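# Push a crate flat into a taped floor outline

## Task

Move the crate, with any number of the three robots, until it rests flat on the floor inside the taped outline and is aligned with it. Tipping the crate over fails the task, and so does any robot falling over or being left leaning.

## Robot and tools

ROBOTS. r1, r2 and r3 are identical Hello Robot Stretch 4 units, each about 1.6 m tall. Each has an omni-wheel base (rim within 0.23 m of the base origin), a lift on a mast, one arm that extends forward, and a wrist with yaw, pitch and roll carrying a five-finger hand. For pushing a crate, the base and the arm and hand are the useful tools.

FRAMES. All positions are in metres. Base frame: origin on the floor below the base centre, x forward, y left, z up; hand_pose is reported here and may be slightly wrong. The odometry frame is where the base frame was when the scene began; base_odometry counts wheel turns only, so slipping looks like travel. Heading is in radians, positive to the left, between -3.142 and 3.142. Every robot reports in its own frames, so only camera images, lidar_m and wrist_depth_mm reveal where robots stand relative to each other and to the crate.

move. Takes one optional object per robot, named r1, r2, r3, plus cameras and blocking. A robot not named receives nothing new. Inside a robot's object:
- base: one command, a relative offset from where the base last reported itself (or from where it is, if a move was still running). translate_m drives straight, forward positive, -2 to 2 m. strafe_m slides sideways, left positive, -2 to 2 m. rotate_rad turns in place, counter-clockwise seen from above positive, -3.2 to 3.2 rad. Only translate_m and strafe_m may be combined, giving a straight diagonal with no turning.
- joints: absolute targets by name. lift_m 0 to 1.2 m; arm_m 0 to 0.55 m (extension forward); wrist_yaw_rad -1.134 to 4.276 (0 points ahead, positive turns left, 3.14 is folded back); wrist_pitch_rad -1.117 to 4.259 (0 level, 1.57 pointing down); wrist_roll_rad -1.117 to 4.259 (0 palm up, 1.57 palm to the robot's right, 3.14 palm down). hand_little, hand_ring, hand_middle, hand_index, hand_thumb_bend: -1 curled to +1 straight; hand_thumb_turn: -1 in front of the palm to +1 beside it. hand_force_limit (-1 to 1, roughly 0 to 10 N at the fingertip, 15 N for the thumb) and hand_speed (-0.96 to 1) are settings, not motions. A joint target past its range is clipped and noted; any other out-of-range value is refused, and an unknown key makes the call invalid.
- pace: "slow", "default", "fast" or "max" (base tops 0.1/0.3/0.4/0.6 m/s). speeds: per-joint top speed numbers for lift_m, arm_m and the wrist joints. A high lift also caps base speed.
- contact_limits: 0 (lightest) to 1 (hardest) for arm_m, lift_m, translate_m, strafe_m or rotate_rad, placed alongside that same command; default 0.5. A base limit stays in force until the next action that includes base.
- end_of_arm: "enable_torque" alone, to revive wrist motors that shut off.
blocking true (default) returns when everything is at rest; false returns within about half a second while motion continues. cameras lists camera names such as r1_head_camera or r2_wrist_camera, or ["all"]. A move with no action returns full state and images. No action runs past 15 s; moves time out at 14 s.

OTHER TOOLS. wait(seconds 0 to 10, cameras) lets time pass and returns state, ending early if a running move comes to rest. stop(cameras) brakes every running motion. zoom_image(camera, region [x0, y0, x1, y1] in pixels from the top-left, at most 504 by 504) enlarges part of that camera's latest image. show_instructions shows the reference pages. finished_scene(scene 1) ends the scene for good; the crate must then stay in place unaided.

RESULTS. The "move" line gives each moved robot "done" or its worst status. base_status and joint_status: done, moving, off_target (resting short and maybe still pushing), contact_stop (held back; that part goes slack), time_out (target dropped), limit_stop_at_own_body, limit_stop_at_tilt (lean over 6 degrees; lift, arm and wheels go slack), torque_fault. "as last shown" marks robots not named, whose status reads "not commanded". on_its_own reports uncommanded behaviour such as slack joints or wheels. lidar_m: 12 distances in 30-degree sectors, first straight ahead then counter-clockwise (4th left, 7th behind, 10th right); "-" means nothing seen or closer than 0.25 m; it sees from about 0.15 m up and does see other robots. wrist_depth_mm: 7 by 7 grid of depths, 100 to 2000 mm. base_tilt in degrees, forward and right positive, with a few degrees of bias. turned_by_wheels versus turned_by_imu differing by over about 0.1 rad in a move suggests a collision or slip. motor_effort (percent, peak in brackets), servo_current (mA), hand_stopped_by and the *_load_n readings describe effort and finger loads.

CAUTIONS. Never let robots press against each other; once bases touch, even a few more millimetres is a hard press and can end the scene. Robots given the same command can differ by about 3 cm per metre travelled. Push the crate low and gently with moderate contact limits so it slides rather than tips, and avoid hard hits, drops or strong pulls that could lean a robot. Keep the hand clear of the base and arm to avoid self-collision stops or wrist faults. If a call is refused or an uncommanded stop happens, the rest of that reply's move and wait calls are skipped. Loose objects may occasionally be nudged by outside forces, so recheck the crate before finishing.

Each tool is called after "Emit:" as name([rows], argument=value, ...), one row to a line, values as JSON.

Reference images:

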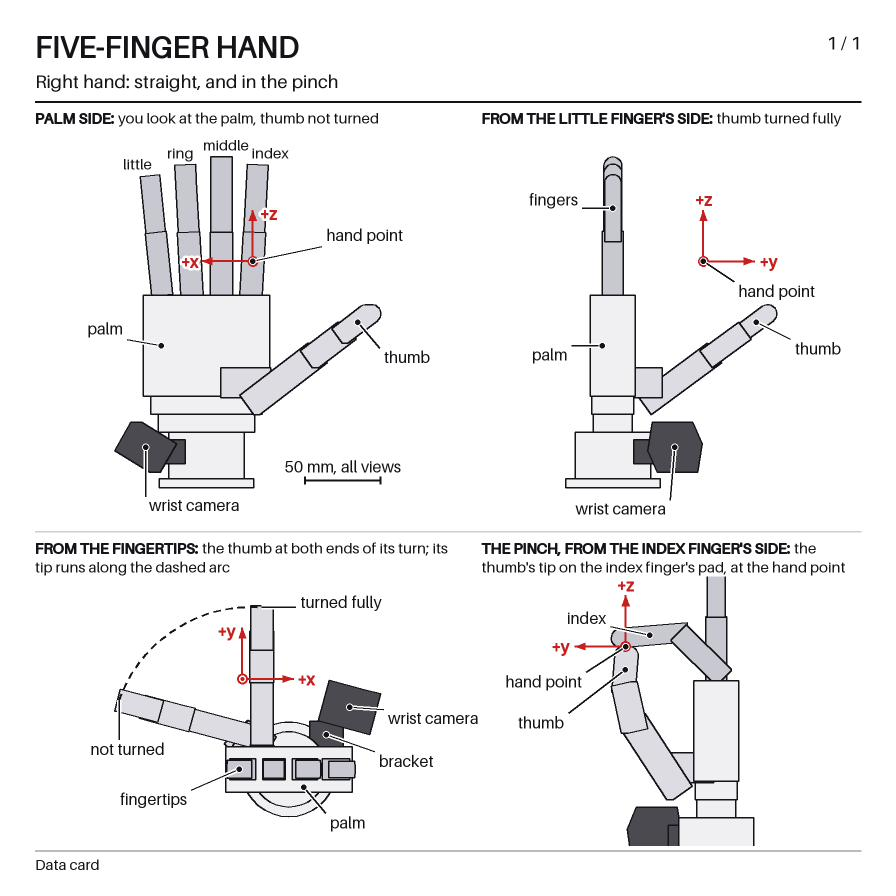

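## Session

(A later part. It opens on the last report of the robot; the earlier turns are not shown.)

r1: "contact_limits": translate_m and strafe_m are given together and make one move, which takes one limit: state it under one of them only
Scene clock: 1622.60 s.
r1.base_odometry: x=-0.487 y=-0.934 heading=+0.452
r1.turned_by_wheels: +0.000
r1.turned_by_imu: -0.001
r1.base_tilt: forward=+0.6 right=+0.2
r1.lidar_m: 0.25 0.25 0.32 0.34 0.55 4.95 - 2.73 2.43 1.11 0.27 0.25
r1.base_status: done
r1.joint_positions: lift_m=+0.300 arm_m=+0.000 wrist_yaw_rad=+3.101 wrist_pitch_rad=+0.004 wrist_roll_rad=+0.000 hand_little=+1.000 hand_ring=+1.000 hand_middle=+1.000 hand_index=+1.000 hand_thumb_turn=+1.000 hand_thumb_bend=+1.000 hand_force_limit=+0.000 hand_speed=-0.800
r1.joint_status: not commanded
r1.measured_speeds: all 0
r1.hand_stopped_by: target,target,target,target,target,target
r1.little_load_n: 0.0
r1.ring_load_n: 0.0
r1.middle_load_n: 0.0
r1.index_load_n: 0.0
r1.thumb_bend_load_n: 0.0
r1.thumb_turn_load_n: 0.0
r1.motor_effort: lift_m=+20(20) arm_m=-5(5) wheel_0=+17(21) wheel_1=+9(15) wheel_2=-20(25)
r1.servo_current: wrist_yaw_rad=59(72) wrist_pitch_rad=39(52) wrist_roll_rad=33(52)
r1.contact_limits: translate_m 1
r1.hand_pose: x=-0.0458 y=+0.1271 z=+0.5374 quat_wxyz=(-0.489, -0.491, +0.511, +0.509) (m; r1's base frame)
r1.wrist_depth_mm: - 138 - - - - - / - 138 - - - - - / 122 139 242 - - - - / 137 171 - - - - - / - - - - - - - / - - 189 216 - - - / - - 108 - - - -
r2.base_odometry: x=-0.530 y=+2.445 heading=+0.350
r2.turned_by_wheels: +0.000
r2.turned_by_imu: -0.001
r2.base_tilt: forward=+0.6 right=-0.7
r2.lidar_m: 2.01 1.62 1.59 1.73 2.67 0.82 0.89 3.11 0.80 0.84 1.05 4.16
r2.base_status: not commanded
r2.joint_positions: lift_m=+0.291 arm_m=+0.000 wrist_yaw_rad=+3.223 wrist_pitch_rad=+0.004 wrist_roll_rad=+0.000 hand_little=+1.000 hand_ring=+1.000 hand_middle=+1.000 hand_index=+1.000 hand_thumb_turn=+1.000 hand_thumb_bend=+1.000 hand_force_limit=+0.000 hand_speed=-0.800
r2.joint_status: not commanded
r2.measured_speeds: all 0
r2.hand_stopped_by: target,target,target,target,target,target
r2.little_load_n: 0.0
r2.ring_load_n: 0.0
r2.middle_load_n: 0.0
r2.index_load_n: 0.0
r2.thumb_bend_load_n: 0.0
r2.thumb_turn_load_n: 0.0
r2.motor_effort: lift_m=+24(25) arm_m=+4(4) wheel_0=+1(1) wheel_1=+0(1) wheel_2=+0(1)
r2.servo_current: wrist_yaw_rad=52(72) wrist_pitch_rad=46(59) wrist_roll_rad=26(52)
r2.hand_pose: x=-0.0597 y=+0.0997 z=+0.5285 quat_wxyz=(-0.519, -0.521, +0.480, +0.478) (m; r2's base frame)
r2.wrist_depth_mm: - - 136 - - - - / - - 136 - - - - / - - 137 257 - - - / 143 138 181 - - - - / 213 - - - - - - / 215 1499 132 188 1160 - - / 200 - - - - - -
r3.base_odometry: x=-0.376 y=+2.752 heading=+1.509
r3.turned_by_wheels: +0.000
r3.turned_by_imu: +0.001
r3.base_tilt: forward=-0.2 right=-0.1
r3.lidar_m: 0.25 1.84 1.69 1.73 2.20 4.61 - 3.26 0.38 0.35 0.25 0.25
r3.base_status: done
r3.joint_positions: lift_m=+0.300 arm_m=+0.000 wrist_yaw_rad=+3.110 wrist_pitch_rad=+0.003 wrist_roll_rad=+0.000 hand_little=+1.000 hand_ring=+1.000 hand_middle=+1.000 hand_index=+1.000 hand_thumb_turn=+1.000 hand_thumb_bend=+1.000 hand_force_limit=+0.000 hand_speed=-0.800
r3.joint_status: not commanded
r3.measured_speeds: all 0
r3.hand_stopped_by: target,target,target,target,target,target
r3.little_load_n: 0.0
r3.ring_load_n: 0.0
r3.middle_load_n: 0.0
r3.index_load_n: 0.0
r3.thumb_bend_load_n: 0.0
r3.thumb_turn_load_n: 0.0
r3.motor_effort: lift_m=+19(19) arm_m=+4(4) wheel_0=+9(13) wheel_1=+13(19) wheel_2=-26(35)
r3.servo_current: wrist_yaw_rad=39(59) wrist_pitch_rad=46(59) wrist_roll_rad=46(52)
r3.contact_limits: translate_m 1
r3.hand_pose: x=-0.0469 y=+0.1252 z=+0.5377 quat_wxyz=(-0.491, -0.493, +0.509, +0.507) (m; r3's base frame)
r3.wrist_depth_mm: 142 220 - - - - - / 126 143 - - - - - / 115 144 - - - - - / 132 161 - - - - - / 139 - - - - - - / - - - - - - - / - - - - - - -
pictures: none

Emit:
move(r1={"base": {"translate_m": 0.256, "strafe_m": 0.027}, "pace": "slow", "contact_limits": {"translate_m": 1.0}}, r3={"base": {"translate_m": 0.248, "strafe_m": 0.019}, "pace": "slow", "contact_limits": {"translate_m": 1.0}}, cameras=["r1_head_left_camera", "r3_head_left_camera"])

Emit:
zoom_image(camera="r1_head_left_camera", region=[100, 320, 300, 480])

Emit:
zoom_image(camera="r3_head_left_camera", region=[180, 330, 380, 490])

Scene clock: 1634.13 s.
move: r1 done; r3 done
r1.base_odometry: x=-0.269 y=-0.798 heading=+0.452
r1.turned_by_wheels: -0.001
r1.turned_by_imu: -0.005
r1.base_tilt: forward=+0.5 right=+0.3
r1.lidar_m: 0.25 0.25 0.34 0.37 0.56 5.06 - 2.80 2.54 0.92 0.28 0.25
r1.base_status: done
r1.joint_positions: lift_m=+0.300 arm_m=+0.000 wrist_yaw_rad=+3.101 wrist_pitch_rad=+0.004 wrist_roll_rad=+0.000 hand_little=+1.000 hand_ring=+1.000 hand_middle=+1.000 hand_index=+1.000 hand_thumb_turn=+1.000 hand_thumb_bend=+1.000 hand_force_limit=+0.000 hand_speed=-0.800
r1.joint_status: not commanded
r1.measured_speeds: all 0
r1.hand_stopped_by: target,target,target,target,target,target
r1.little_load_n: 0.0
r1.ring_load_n: 0.0
r1.middle_load_n: 0.0
r1.index_load_n: 0.0
r1.thumb_bend_load_n: 0.0
r1.thumb_turn_load_n: 0.0
r1.motor_effort: lift_m=+20(20) arm_m=-4(5) wheel_0=+7(18) wheel_1=+15(18) wheel_2=-30(31)
r1.servo_current: wrist_yaw_rad=39(65) wrist_pitch_rad=39(59) wrist_roll_rad=39(52)
r1.contact_limits: translate_m 1
r1.hand_pose: x=-0.0458 y=+0.1271 z=+0.5374 quat_wxyz=(-0.489, -0.491, +0.511, +0.509) (m; r1's base frame)
r1.wrist_depth_mm: - 139 - - - - - / - 138 - - - - - / 122 139 243 - - - - / 138 171 - - - - - / - - - - - - - / - - 189 216 - - - / - - 108 - - - -
r2.base_odometry: x=-0.530 y=+2.445 heading=+0.350
r2.turned_by_wheels: +0.000
r2.turned_by_imu: -0.002
r2.base_tilt: forward=+0.6 right=-0.8
r2.lidar_m: 2.02 1.61 1.58 1.71 2.64 0.84 0.88 3.14 0.85 0.92 5.21 4.17
r2.base_status: not commanded
r2.joint_positions: lift_m=+0.291 arm_m=+0.000 wrist_yaw_rad=+3.223 wrist_pitch_rad=+0.004 wrist_roll_rad=+0.000 hand_little=+1.000 hand_ring=+1.000 hand_middle=+1.000 hand_index=+1.000 hand_thumb_turn=+1.000 hand_thumb_bend=+1.000 hand_force_limit=+0.000 hand_speed=-0.800
r2.joint_status: not commanded
r2.measured_speeds: all 0
r2.hand_stopped_by: target,target,target,target,target,target
r2.little_load_n: 0.0
r2.ring_load_n: 0.0
r2.middle_load_n: 0.0
r2.index_load_n: 0.0
r2.thumb_bend_load_n: 0.0
r2.thumb_turn_load_n: 0.0
r2.motor_effort: lift_m=+24(24) arm_m=+4(4) wheel_0=+1(1) wheel_1=+0(1) wheel_2=+0(1)
r2.servo_current: wrist_yaw_rad=59(72) wrist_pitch_rad=39(59) wrist_roll_rad=20(46)
r2.hand_pose: x=-0.0597 y=+0.0997 z=+0.5285 quat_wxyz=(-0.519, -0.521, +0.480, +0.478) (m; r2's base frame)
r2.wrist_depth_mm: - - 137 - - - - / - - 135 - - - - / - - 137 257 - - - / 143 138 181 - - - - / 212 - - - - - - / 215 1499 132 188 1160 - - / 200 - - - - - -
r3.base_odometry: x=-0.379 y=+3.000 heading=+1.509
r3.turned_by_wheels: +0.000
r3.turned_by_imu: +0.000
r3.base_tilt: forward=-0.3 right=-0.2
r3.lidar_m: 0.25 1.67 1.57 1.59 2.04 4.30 - 3.36 0.38 0.33 0.25 0.25
r3.base_status: done
r3.joint_positions: lift_m=+0.300 arm_m=+0.000 wrist_yaw_rad=+3.110 wrist_pitch_rad=+0.003 wrist_roll_rad=+0.000 hand_little=+1.000 hand_ring=+1.000 hand_middle=+1.000 hand_index=+1.000 hand_thumb_turn=+1.000 hand_thumb_bend=+1.000 hand_force_limit=+0.000 hand_speed=-0.800
r3.joint_status: not commanded
r3.measured_speeds: all 0
r3.hand_stopped_by: target,target,target,target,target,target
r3.little_load_n: 0.0
r3.ring_load_n: 0.0
r3.middle_load_n: 0.0
r3.index_load_n: 0.0
r3.thumb_bend_load_n: 0.5
r3.thumb_turn_load_n: 0.0
r3.motor_effort: lift_m=+19(19) arm_m=+4(4) wheel_0=+5(12) wheel_1=+10(19) wheel_2=-17(33)
r3.servo_current: wrist_yaw_rad=39(52) wrist_pitch_rad=52(59) wrist_roll_rad=46(46)
r3.contact_limits: translate_m 1
r3.hand_pose: x=-0.0469 y=+0.1252 z=+0.5377 quat_wxyz=(-0.491, -0.493, +0.509, +0.507) (m; r3's base frame)
r3.wrist_depth_mm: 142 220 - - - - - / 120 143 - - - - - / - 144 - - - - - / 131 161 - - - - - / 139 - - - - - - / - - - - - - - / - - - - - - -
pictures: r1_head_left_camera, r3_head_left_camera
Images, in order (width x height): r1_head_left_camera 420x672, r3_head_left_camera 420x672.

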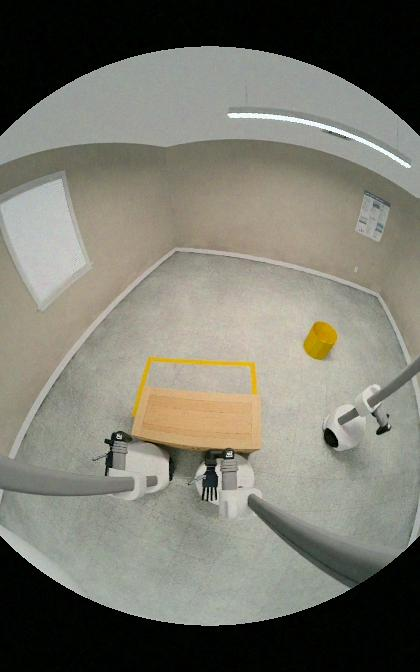

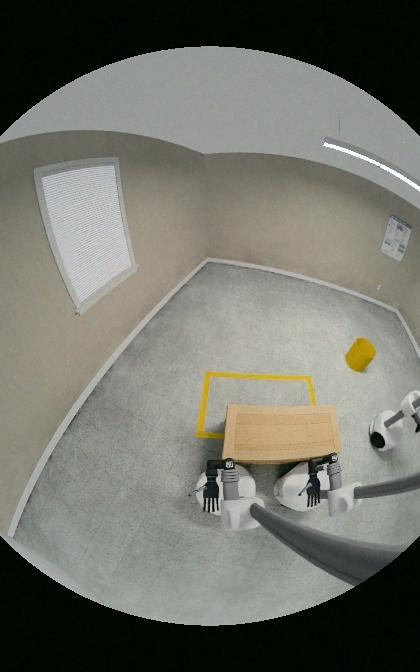

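Scaled by 2.520 from the camera's 420x672 image, which has a finer 600x960 frame.

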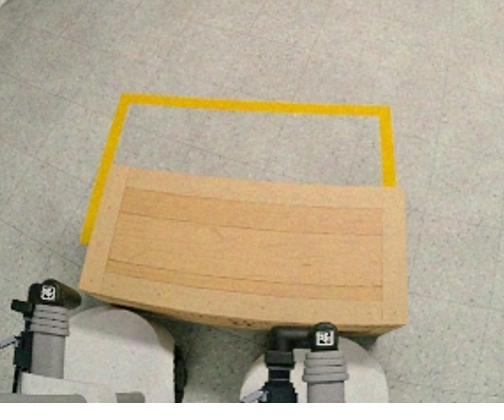

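Scaled by 2.520 from the camera's 420x672 image, which has a finer 600x960 frame.

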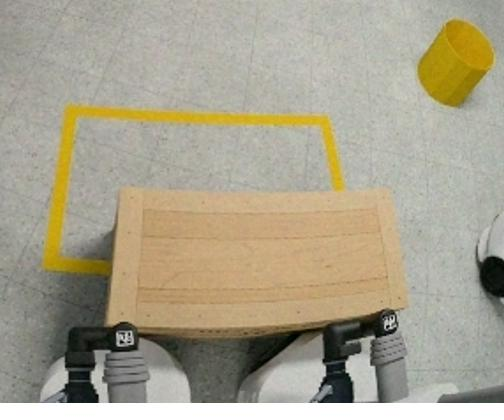

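Emit:
move(r1={"base": {"translate_m": 0.206, "strafe_m": 0.030}, "pace": "slow", "contact_limits": {"translate_m": 1.0}}, r3={"base": {"translate_m": 0.200, "strafe_m": 0.021}, "pace": "slow", "contact_limits": {"translate_m": 1.0}}, cameras=["r1_head_left_camera", "r3_head_left_camera", "r2_head_left_camera"])

Emit:
zoom_image(camera="r1_head_left_camera", region=[100, 320, 300, 480])

Emit:
zoom_image(camera="r3_head_left_camera", region=[180, 330, 380, 490])

Emit:
zoom_image(camera="r2_head_left_camera", region=[260, 420, 420, 600])

Scene clock: 1686.97 s.
move: r1 done; r3 done
r1.base_odometry: x=-0.098 y=-0.682 heading=+0.451
r1.turned_by_wheels: -0.001
r1.turned_by_imu: -0.005
r1.base_tilt: forward=+0.5 right=+0.4
r1.lidar_m: 0.25 0.25 0.33 0.39 0.46 4.87 - 2.98 2.66 0.91 0.27 0.25
r1.base_status: done
r1.joint_positions: lift_m=+0.300 arm_m=+0.000 wrist_yaw_rad=+3.101 wrist_pitch_rad=+0.004 wrist_roll_rad=+0.000 hand_little=+1.000 hand_ring=+1.000 hand_middle=+1.000 hand_index=+1.000 hand_thumb_turn=+1.000 hand_thumb_bend=+1.000 hand_force_limit=+0.000 hand_speed=-0.800
r1.joint_status: not commanded
r1.measured_speeds: all 0
r1.hand_stopped_by: target,target,target,target,target,target
r1.little_load_n: 0.0
r1.ring_load_n: 0.0
r1.middle_load_n: 0.0
r1.index_load_n: 0.0
r1.thumb_bend_load_n: 0.0
r1.thumb_turn_load_n: 0.0
r1.motor_effort: lift_m=+20(20) arm_m=-4(5) wheel_0=+6(12) wheel_1=+14(19) wheel_2=-29(34)
r1.servo_current: wrist_yaw_rad=65(72) wrist_pitch_rad=39(46) wrist_roll_rad=39(59)
r1.contact_limits: translate_m 1
r1.hand_pose: x=-0.0458 y=+0.1271 z=+0.5374 quat_wxyz=(-0.489, -0.491, +0.511, +0.509) (m; r1's base frame)
r1.wrist_depth_mm: - 138 - - - - - / - 138 - - - - - / 122 139 244 - - - - / 138 166 - - - - - / - - - - - - - / - - 189 217 - - - / - - 108 - - - -
r2: as last shown
r2.base_tilt: forward=+0.7 right=-0.7
r2.lidar_m: 2.00 1.61 1.58 1.74 2.66 0.82 0.90 0.98 0.91 0.94 5.23 4.19
r2.motor_effort: lift_m=+24(24) arm_m=+4(4) wheel_0=+1(1) wheel_1=+0(1) wheel_2=-1(1)
r2.servo_current: wrist_yaw_rad=39(78) wrist_pitch_rad=46(52) wrist_roll_rad=33(46)
r2.wrist_depth_mm: - - 136 - - - - / - - 136 - - - - / - - 137 256 - - - / 143 138 181 - - - - / 212 - - - - - - / 215 1464 132 188 1160 - - / 200 - - - - - -
r3.base_odometry: x=-0.388 y=+3.200 heading=+1.509
r3.turned_by_wheels: +0.000
r3.turned_by_imu: +0.000
r3.base_tilt: forward=-0.4 right=-0.3
r3.lidar_m: 0.25 1.58 1.48 1.51 1.89 4.02 - 3.48 0.38 0.36 0.25 0.25
r3.base_status: done
r3.joint_positions: lift_m=+0.300 arm_m=+0.000 wrist_yaw_rad=+3.110 wrist_pitch_rad=+0.003 wrist_roll_rad=+0.000 hand_little=+1.000 hand_ring=+1.000 hand_middle=+1.000 hand_index=+1.000 hand_thumb_turn=+1.000 hand_thumb_bend=+1.000 hand_force_limit=+0.000 hand_speed=-0.800
r3.joint_status: not commanded
r3.measured_speeds: all 0
r3.hand_stopped_by: target,target,target,target,target,target
r3.little_load_n: 0.0
r3.ring_load_n: 0.0
r3.middle_load_n: 0.0
r3.index_load_n: 0.0
r3.thumb_bend_load_n: 0.0
r3.thumb_turn_load_n: 0.0
r3.motor_effort: lift_m=+19(19) arm_m=+4(4) wheel_0=+5(10) wheel_1=+11(19) wheel_2=-19(32)
r3.servo_current: wrist_yaw_rad=46(59) wrist_pitch_rad=52(65) wrist_roll_rad=39(46)
r3.contact_limits: translate_m 1
r3.hand_pose: x=-0.0469 y=+0.1252 z=+0.5377 quat_wxyz=(-0.491, -0.493, +0.509, +0.507) (m; r3's base frame)
r3.wrist_depth_mm: 142 220 - - - - - / 120 143 - - - - - / - 144 - - - - - / 131 162 - - - - - / 139 - - - - - - / - - - - - - - / - - - - - - -
pictures: r1_head_left_camera, r2_head_left_camera, r3_head_left_camera
Images, in order (width x height): r1_head_left_camera 420x672, r2_head_left_camera 420x672, r3_head_left_camera 420x672.

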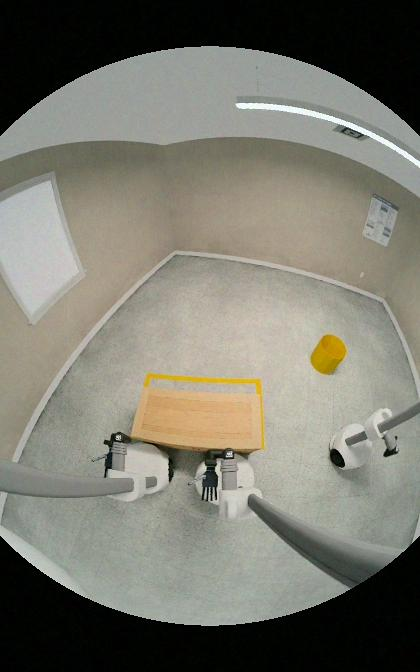

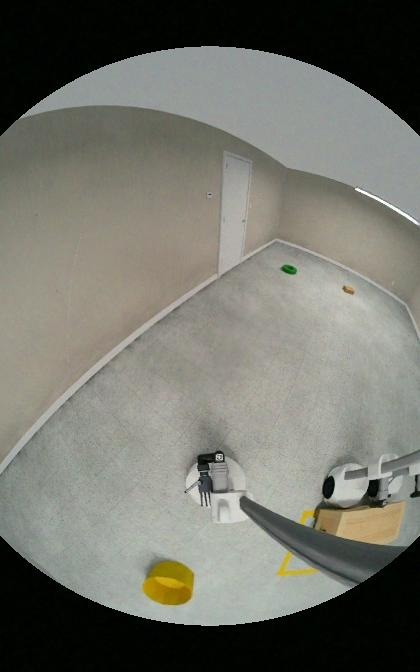

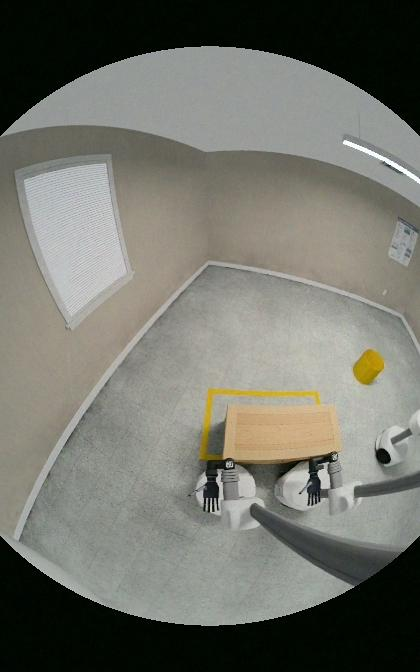

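Scaled by 2.520 from the camera's 420x672 image, which has a finer 600x960 frame.

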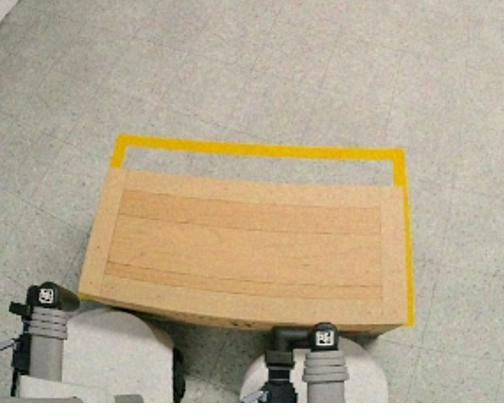

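Scaled by 2.520 from the camera's 420x672 image, which has a finer 600x960 frame.

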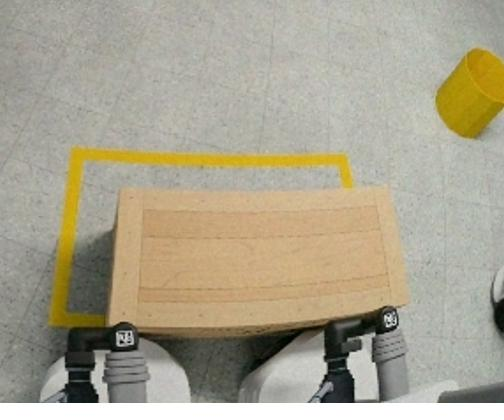

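Scaled by 2.800 from the camera's 420x672 image, which has a finer 600x960 frame.

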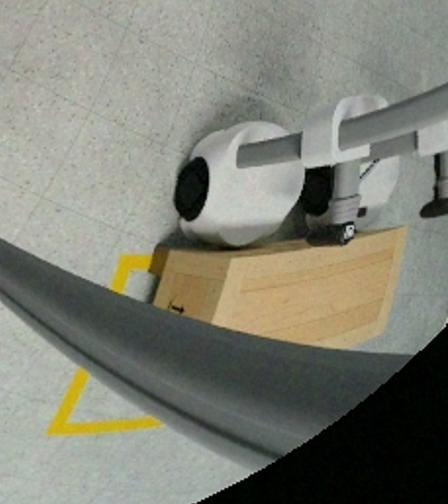

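Emit:
move(r1={"base": {"translate_m": 0.137, "strafe_m": 0.018}, "pace": "slow", "contact_limits": {"translate_m": 1.0}}, r3={"base": {"translate_m": 0.130, "strafe_m": 0.012}, "pace": "slow", "contact_limits": {"translate_m": 1.0}}, cameras=["r1_head_left_camera", "r3_head_left_camera", "r1_head_right_camera", "r3_head_right_camera", "r1_head_camera", "r3_head_camera"])

Emit:
zoom_image(camera="r1_head_left_camera", region=[100, 320, 300, 480])

Emit:
zoom_image(camera="r3_head_left_camera", region=[180, 330, 380, 490])

Scene clock: 1760.10 s.
move: r1 done; r3 done
r1.base_odometry: x=+0.017 y=-0.607 heading=+0.450
r1.turned_by_wheels: +0.000
r1.turned_by_imu: -0.004
r1.base_tilt: forward=+0.5 right=+0.3
r1.lidar_m: 0.25 0.25 0.31 0.37 0.49 4.64 - 3.00 2.70 0.92 0.31 0.25
r1.base_status: done
r1.joint_positions: lift_m=+0.300 arm_m=+0.000 wrist_yaw_rad=+3.101 wrist_pitch_rad=+0.004 wrist_roll_rad=+0.000 hand_little=+1.000 hand_ring=+1.000 hand_middle=+1.000 hand_index=+1.000 hand_thumb_turn=+1.000 hand_thumb_bend=+1.000 hand_force_limit=+0.000 hand_speed=-0.800
r1.joint_status: not commanded
r1.measured_speeds: all 0
r1.hand_stopped_by: target,target,target,target,target,target
r1.little_load_n: 0.0
r1.ring_load_n: 0.0
r1.middle_load_n: 0.0
r1.index_load_n: 0.0
r1.thumb_bend_load_n: 0.0
r1.thumb_turn_load_n: 0.0
r1.motor_effort: lift_m=+20(20) arm_m=-5(5) wheel_0=+8(14) wheel_1=+16(21) wheel_2=-30(32)
r1.servo_current: wrist_yaw_rad=46(65) wrist_pitch_rad=39(52) wrist_roll_rad=33(46)
r1.contact_limits: translate_m 1
r1.hand_pose: x=-0.0458 y=+0.1271 z=+0.5374 quat_wxyz=(-0.489, -0.491, +0.511, +0.509) (m; r1's base frame)
r1.wrist_depth_mm: - 138 - - - - - / - 138 - - - - - / 123 139 255 - - - - / 138 172 - - - - - / - - - - - - - / - - 189 216 - - - / - - 108 - - - -
r2: as last shown
r2.turned_by_imu: -0.001
r2.lidar_m: 2.02 1.61 1.57 1.74 2.66 0.82 0.88 1.02 0.93 1.01 5.22 4.21
r2.motor_effort: lift_m=+24(24) arm_m=+3(4) wheel_0=+1(1) wheel_1=+0(1) wheel_2=-1(1)
r2.servo_current: wrist_yaw_rad=26(72) wrist_pitch_rad=46(52) wrist_roll_rad=39(46)
r2.wrist_depth_mm: - - 136 - - - - / - - 136 - - - - / - - 137 256 - - - / 143 138 181 - - - - / 213 - - - - - - / 216 1499 132 188 1182 - - / 200 - - - - - -
r3.base_odometry: x=-0.392 y=+3.330 heading=+1.508
r3.turned_by_wheels: +0.000
r3.turned_by_imu: +0.001
r3.base_tilt: forward=-0.3 right=-0.2
r3.lidar_m: 0.25 1.55 1.43 1.44 1.83 3.86 - 3.53 0.41 0.35 0.25 0.25
r3.base_status: done
r3.joint_positions: lift_m=+0.300 arm_m=+0.000 wrist_yaw_rad=+3.110 wrist_pitch_rad=+0.003 wrist_roll_rad=+0.000 hand_little=+1.000 hand_ring=+1.000 hand_middle=+1.000 hand_index=+1.000 hand_thumb_turn=+1.000 hand_thumb_bend=+1.000 hand_force_limit=+0.000 hand_speed=-0.800
r3.joint_status: not commanded
r3.measured_speeds: all 0
r3.hand_stopped_by: target,target,target,target,target,target
r3.little_load_n: 0.0
r3.ring_load_n: 0.0
r3.middle_load_n: 0.0
r3.index_load_n: 0.0
r3.thumb_bend_load_n: 0.0
r3.thumb_turn_load_n: 0.0
r3.motor_effort: lift_m=+19(19) arm_m=+4(4) wheel_0=+5(10) wheel_1=+12(19) wheel_2=-18(32)
r3.servo_current: wrist_yaw_rad=39(52) wrist_pitch_rad=59(59) wrist_roll_rad=39(46)
r3.contact_limits: translate_m 1
r3.hand_pose: x=-0.0469 y=+0.1252 z=+0.5377 quat_wxyz=(-0.491, -0.493, +0.509, +0.507) (m; r3's base frame)
r3.wrist_depth_mm: 142 221 - - - - - / 120 143 - - - - - / 115 144 - - - - - / 132 162 - - - - - / 139 - - - - - - / - - - - - - - / - - - - - - -
pictures: r1_head_camera, r1_head_left_camera, r1_head_right_camera, r3_head_camera, r3_head_left_camera, r3_head_right_camera
Images, in order (width x height): r1_head_camera 420x560, r1_head_left_camera 420x672, r1_head_right_camera 420x672, r3_head_camera 420x560, r3_head_left_camera 420x672, r3_head_right_camera 420x672.

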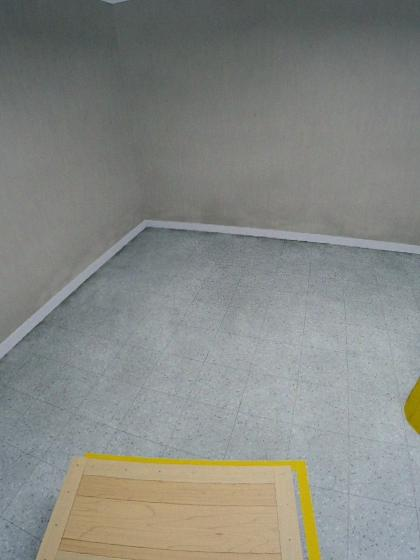

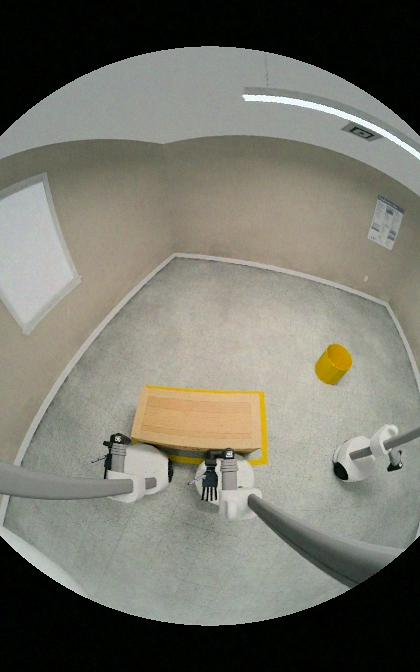

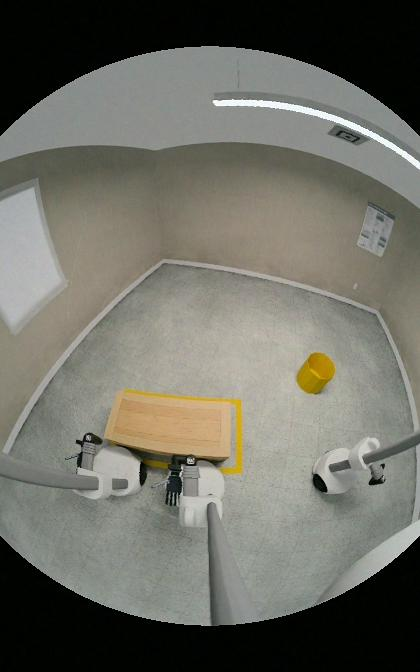

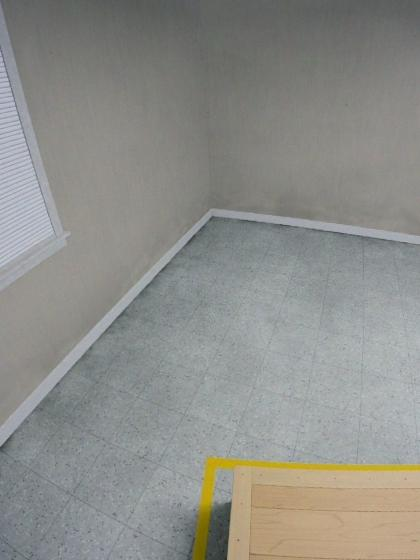

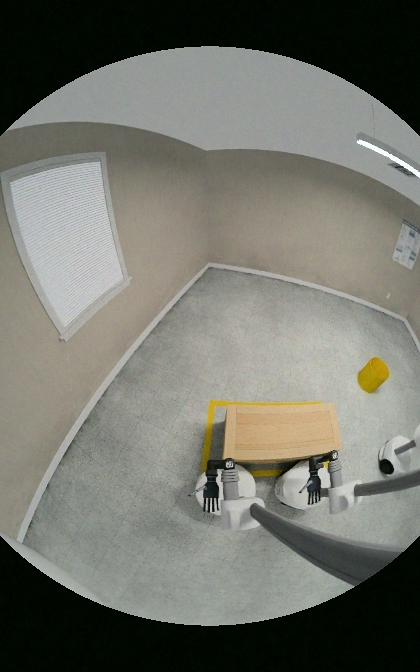

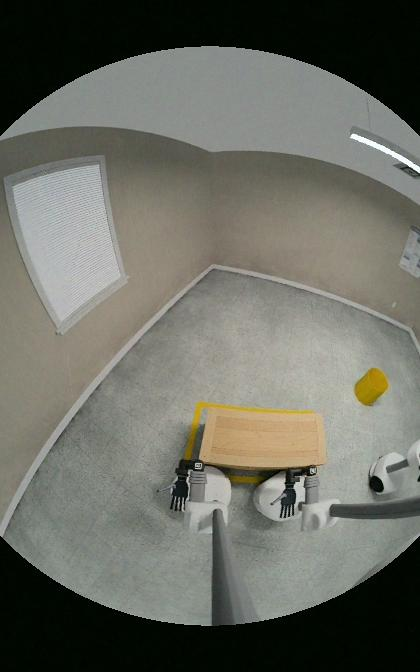

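Scaled by 2.520 from the camera's 420x672 image, which has a finer 600x960 frame.

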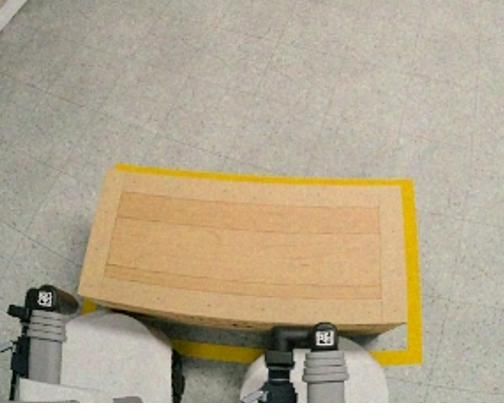

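Scaled by 2.520 from the camera's 420x672 image, which has a finer 600x960 frame.

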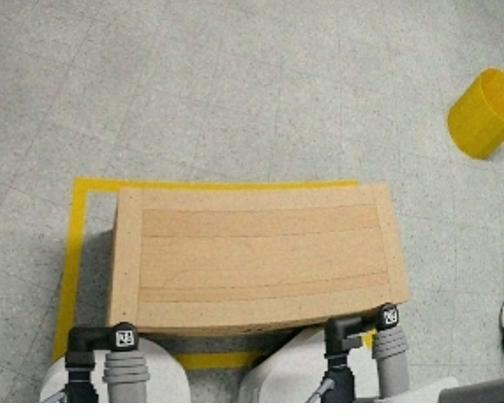

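Emit:
zoom_image(camera="r1_head_left_camera", region=[125, 430, 275, 490])

Emit:
zoom_image(camera="r1_head_right_camera", region=[90, 380, 270, 490])

Emit:
zoom_image(camera="r3_head_left_camera", region=[190, 390, 350, 490])

Emit:
zoom_image(camera="r1_head_camera", region=[20, 420, 340, 560])

Emit:
zoom_image(camera="r3_head_camera", region=[170, 430, 420, 560])

Scaled by 3.360 from the camera's 420x672 image, which has a finer 600x960 frame.

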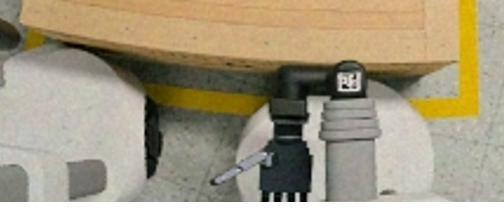

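Scaled by 2.800 from the camera's 420x672 image, which has a finer 600x960 frame.

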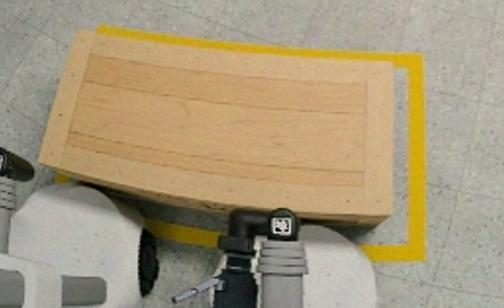

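Scaled by 3.150 from the camera's 420x672 image, which has a finer 600x960 frame.

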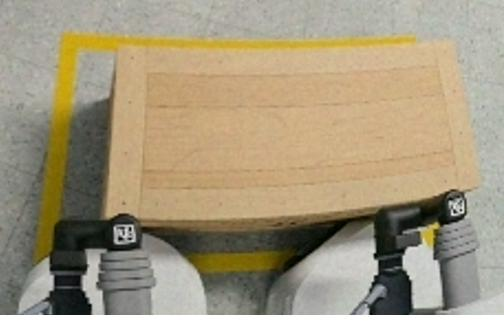

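Scaled by 1.575 from the camera's 420x560 image, which has a finer 1200x1600 frame.

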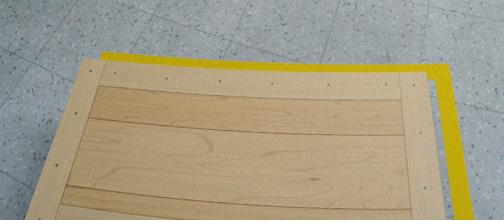

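Scaled by 2.016 from the camera's 420x560 image, which has a finer 1200x1600 frame.

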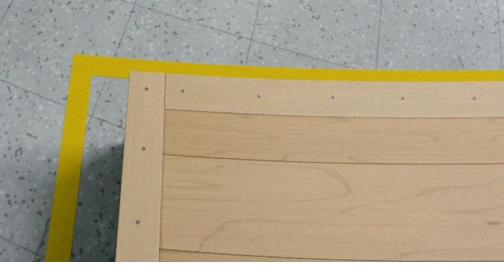

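Emit:
move(r1={"base": {"translate_m": 0.047}, "pace": "slow", "contact_limits": {"translate_m": 1.0}}, r3={"base": {"translate_m": 0.042}, "pace": "slow", "contact_limits": {"translate_m": 1.0}})

Emit:
move(r1={"base": {"translate_m": -0.45}, "contact_limits": {"translate_m": 1.0}}, r3={"base": {"translate_m": -0.45}, "contact_limits": {"translate_m": 1.0}}, cameras=["r1_head_left_camera", "r3_head_left_camera", "r1_head_camera", "r3_head_camera", "r2_head_left_camera"])

Emit:
zoom_image(camera="r1_head_left_camera", region=[110, 320, 290, 460])

Emit:
zoom_image(camera="r3_head_left_camera", region=[180, 320, 360, 460])

Scene clock: 1823.73 s.
move: r1 done; r3 done
r1.base_odometry: x=+0.058 y=-0.587 heading=+0.451
r1.turned_by_wheels: +0.000
r1.turned_by_imu: -0.001
r1.base_tilt: forward=+0.4 right=+0.4
r1.lidar_m: 0.25 0.25 0.33 0.37 0.47 4.62 - 3.05 1.05 0.93 0.28 0.25
r1.base_status: done
r1.joint_positions: lift_m=+0.300 arm_m=+0.000 wrist_yaw_rad=+3.101 wrist_pitch_rad=+0.004 wrist_roll_rad=+0.000 hand_little=+1.000 hand_ring=+1.000 hand_middle=+1.000 hand_index=+1.000 hand_thumb_turn=+1.000 hand_thumb_bend=+1.000 hand_force_limit=+0.000 hand_speed=-0.800
r1.joint_status: not commanded
r1.measured_speeds: all 0
r1.hand_stopped_by: target,target,target,target,target,target
r1.little_load_n: 0.0
r1.ring_load_n: 0.0
r1.middle_load_n: 0.0
r1.index_load_n: 0.5
r1.thumb_bend_load_n: 0.0
r1.thumb_turn_load_n: 0.0
r1.motor_effort: lift_m=+20(20) arm_m=-4(5) wheel_0=+16(21) wheel_1=+14(20) wheel_2=-27(32)
r1.servo_current: wrist_yaw_rad=46(72) wrist_pitch_rad=33(52) wrist_roll_rad=33(46)
r1.contact_limits: translate_m 1
r1.hand_pose: x=-0.0458 y=+0.1271 z=+0.5374 quat_wxyz=(-0.489, -0.491, +0.511, +0.509) (m; r1's base frame)
r1.wrist_depth_mm: - 139 - - - - - / - 138 - - - - - / 123 139 247 - - - - / 138 173 - - - - - / - - - - - - - / - - 190 216 - - - / - - 108 - - - -
r2: as last shown
r2.base_tilt: forward=+0.6 right=-0.7
r2.lidar_m: 2.01 1.60 1.58 1.73 2.66 0.83 0.89 1.04 0.96 3.40 5.24 4.19
r2.motor_effort: lift_m=+24(25) arm_m=+4(4) wheel_0=+1(1) wheel_1=-1(1) wheel_2=-1(1)
r2.servo_current: wrist_yaw_rad=39(65) wrist_pitch_rad=46(46) wrist_roll_rad=46(52)
r2.wrist_depth_mm: - - 136 - - - - / - - 136 - - - - / - - 137 257 - - - / 143 138 181 - - - - / 212 - - - - - - / 216 1499 132 188 1182 - - / 200 - - - - - -
r3.base_odometry: x=-0.389 y=+3.371 heading=+1.508
r3.turned_by_wheels: +0.000
r3.turned_by_imu: +0.001
r3.base_tilt: forward=-0.3 right=-0.1
r3.lidar_m: 0.25 1.53 1.42 1.39 1.86 3.81 - 3.56 0.40 0.37 0.27 0.25
r3.base_status: done
r3.joint_positions: lift_m=+0.300 arm_m=+0.000 wrist_yaw_rad=+3.110 wrist_pitch_rad=+0.003 wrist_roll_rad=+0.000 hand_little=+1.000 hand_ring=+1.000 hand_middle=+1.000 hand_index=+1.000 hand_thumb_turn=+1.000 hand_thumb_bend=+1.000 hand_force_limit=+0.000 hand_speed=-0.800
r3.joint_status: not commanded
r3.measured_speeds: all 0
r3.hand_stopped_by: target,target,target,target,target,target
r3.little_load_n: 0.0
r3.ring_load_n: 0.0
r3.middle_load_n: 0.0
r3.index_load_n: 0.0
r3.thumb_bend_load_n: 0.0
r3.thumb_turn_load_n: 0.0
r3.motor_effort: lift_m=+19(19) arm_m=+4(4) wheel_0=+5(14) wheel_1=+11(18) wheel_2=-20(31)
r3.servo_current: wrist_yaw_rad=33(52) wrist_pitch_rad=46(59) wrist_roll_rad=46(46)
r3.contact_limits: translate_m 1
r3.hand_pose: x=-0.0469 y=+0.1252 z=+0.5377 quat_wxyz=(-0.491, -0.493, +0.509, +0.507) (m; r3's base frame)
r3.wrist_depth_mm: 142 221 - - - - - / 121 143 - - - - - / 115 144 - - - - - / 132 162 - - - - - / 139 - - - - - - / - - - - - - - / - - - - - - -
pictures: none

Scene clock: 1826.73 s.
move: r1 done; r3 done
r1.base_odometry: x=-0.347 y=-0.783 heading=+0.450
r1.turned_by_wheels: +0.000
r1.turned_by_imu: +0.001
r1.base_tilt: forward=+0.5 right=+0.3
r1.lidar_m: 0.64 0.69 0.40 0.36 0.44 4.97 - 2.90 2.57 0.99 0.97 0.66
r1.base_status: done
r1.joint_positions: lift_m=+0.300 arm_m=+0.000 wrist_yaw_rad=+3.101 wrist_pitch_rad=+0.004 wrist_roll_rad=+0.000 hand_little=+1.000 hand_ring=+1.000 hand_middle=+1.000 hand_index=+1.000 hand_thumb_turn=+1.000 hand_thumb_bend=+1.000 hand_force_limit=+0.000 hand_speed=-0.800
r1.joint_status: not commanded
r1.measured_speeds: all 0
r1.hand_stopped_by: target,target,target,target,target,target
r1.little_load_n: 0.0
r1.ring_load_n: 0.0
r1.middle_load_n: 0.0
r1.index_load_n: 0.0
r1.thumb_bend_load_n: 0.0
r1.thumb_turn_load_n: 0.0
r1.motor_effort: lift_m=+20(20) arm_m=-5(5) wheel_0=-3(16) wheel_1=-1(14) wheel_2=-1(26)
r1.servo_current: wrist_yaw_rad=39(72) wrist_pitch_rad=39(46) wrist_roll_rad=39(46)
r1.contact_limits: translate_m 1
r1.hand_pose: x=-0.0458 y=+0.1271 z=+0.5374 quat_wxyz=(-0.489, -0.491, +0.511, +0.509) (m; r1's base frame)
r1.wrist_depth_mm: - 138 - - - - - / - 138 - - - - - / 118 138 246 - - - - / 138 168 - - - - - / - - - - - - - / - - 189 216 - - - / - - 108 - - - -
r2: as last shown
r2.base_tilt: forward=+0.7 right=-0.7
r2.lidar_m: 2.01 1.62 1.58 1.74 2.65 0.81 0.89 1.03 0.98 0.98 5.19 4.17
r2.motor_effort: lift_m=+24(24) arm_m=+4(4) wheel_0=+1(1) wheel_1=-1(1) wheel_2=-1(1)
r2.servo_current: wrist_yaw_rad=39(65) wrist_pitch_rad=33(52) wrist_roll_rad=20(46)
r2.wrist_depth_mm: - - 136 - - - - / - - 135 - - - - / - - 137 257 - - - / 143 138 181 - - - - / 212 - - - - - - / 215 1499 132 188 1182 - - / 200 - - - - - -
r3.base_odometry: x=-0.417 y=+2.922 heading=+1.508
r3.turned_by_wheels: +0.000
r3.turned_by_imu: +0.001
r3.base_tilt: forward=-0.2 right=-0.1
r3.lidar_m: 0.63 1.71 1.56 1.62 2.03 4.25 - 3.38 0.37 0.34 0.45 0.65
r3.base_status: done
r3.joint_positions: lift_m=+0.300 arm_m=+0.000 wrist_yaw_rad=+3.110 wrist_pitch_rad=+0.003 wrist_roll_rad=+0.000 hand_little=+1.000 hand_ring=+1.000 hand_middle=+1.000 hand_index=+1.000 hand_thumb_turn=+1.000 hand_thumb_bend=+1.000 hand_force_limit=+0.000 hand_speed=-0.800
r3.joint_status: not commanded
r3.measured_speeds: all 0
r3.hand_stopped_by: target,target,target,target,target,target
r3.little_load_n: 0.0
r3.ring_load_n: 0.0
r3.middle_load_n: 0.0
r3.index_load_n: 0.0
r3.thumb_bend_load_n: 0.0
r3.thumb_turn_load_n: 0.0
r3.motor_effort: lift_m=+19(19) arm_m=+4(4) wheel_0=+0(7) wheel_1=-2(9) wheel_2=-1(18)
r3.servo_current: wrist_yaw_rad=39(52) wrist_pitch_rad=59(59) wrist_roll_rad=39(46)
r3.contact_limits: translate_m 1
r3.hand_pose: x=-0.0469 y=+0.1252 z=+0.5377 quat_wxyz=(-0.491, -0.493, +0.509, +0.507) (m; r3's base frame)
r3.wrist_depth_mm: 143 218 - - - - - / 125 143 - - - - - / - 143 - - - - - / 131 163 - - - - - / 139 - - - - - - / - - - - - - - / - - - - - - -
pictures: r1_head_camera, r1_head_left_camera, r2_head_left_camera, r3_head_camera, r3_head_left_camera
Images, in order (width x height): r1_head_camera 420x560, r1_head_left_camera 420x672, r2_head_left_camera 420x672, r3_head_camera 420x560, r3_head_left_camera 420x672.

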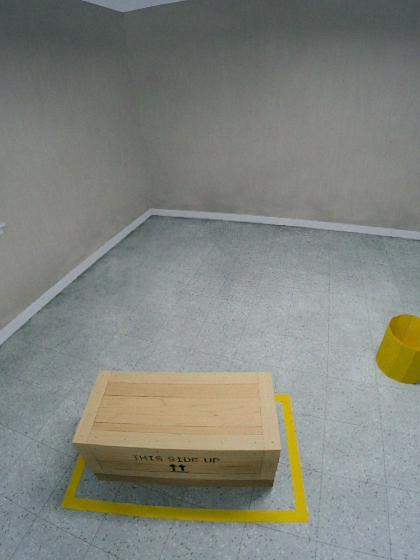

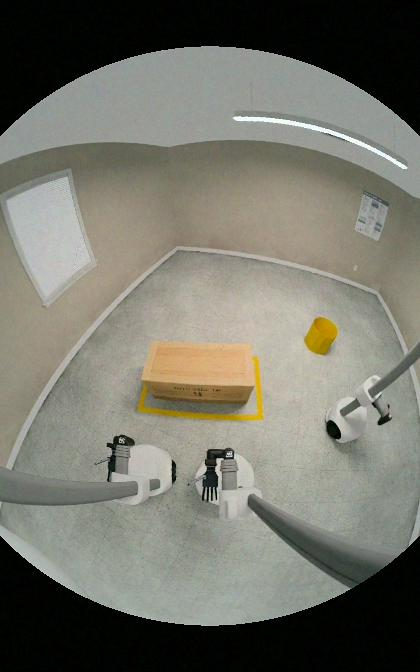

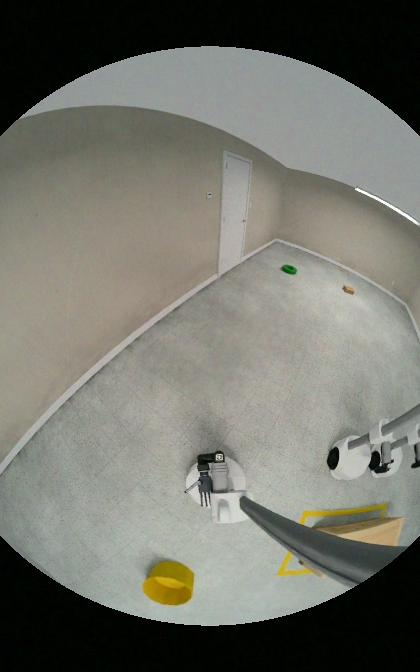

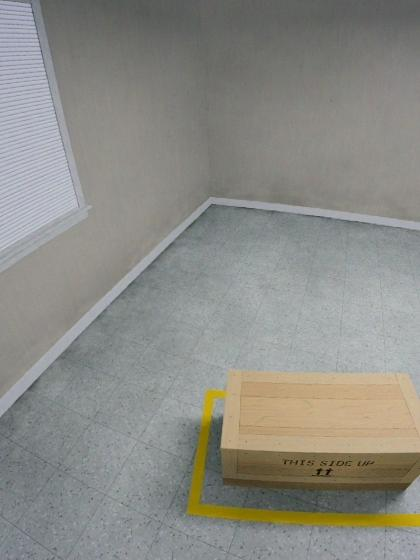

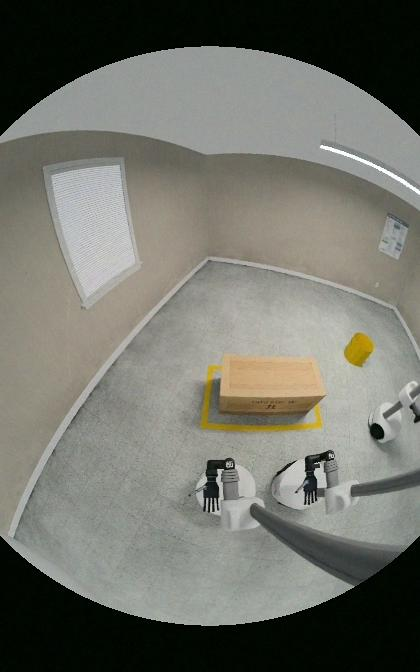

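Scaled by 2.800 from the camera's 420x672 image, which has a finer 600x960 frame.

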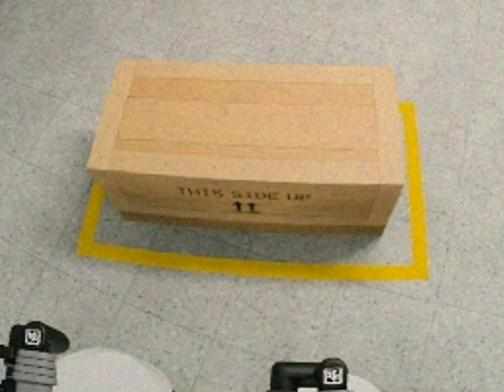

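Scaled by 2.800 from the camera's 420x672 image, which has a finer 600x960 frame.

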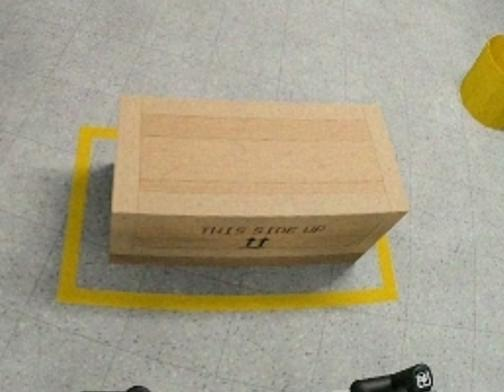

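Emit:
zoom_image(camera="r1_head_camera", region=[40, 350, 330, 550])

Emit:
zoom_image(camera="r3_head_camera", region=[160, 350, 420, 550])

Scaled by 1.738 from the camera's 420x560 image, which has a finer 1200x1600 frame.

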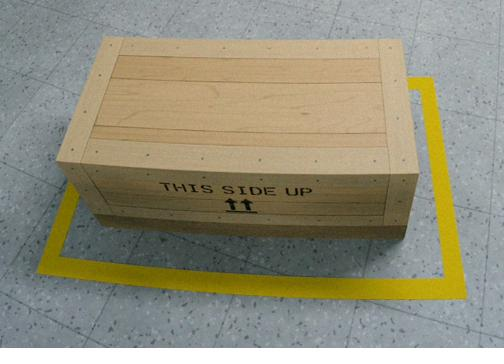

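Scaled by 1.938 from the camera's 420x560 image, which has a finer 1200x1600 frame.

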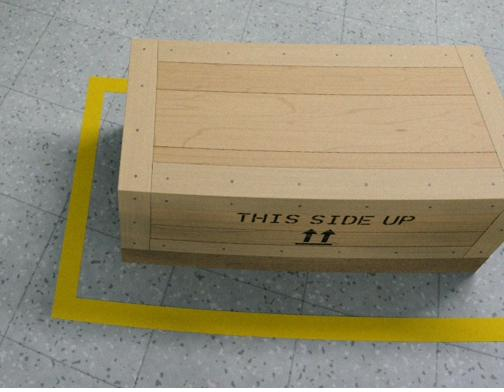

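Emit:
finished_scene()

The scene is finished: the task was done.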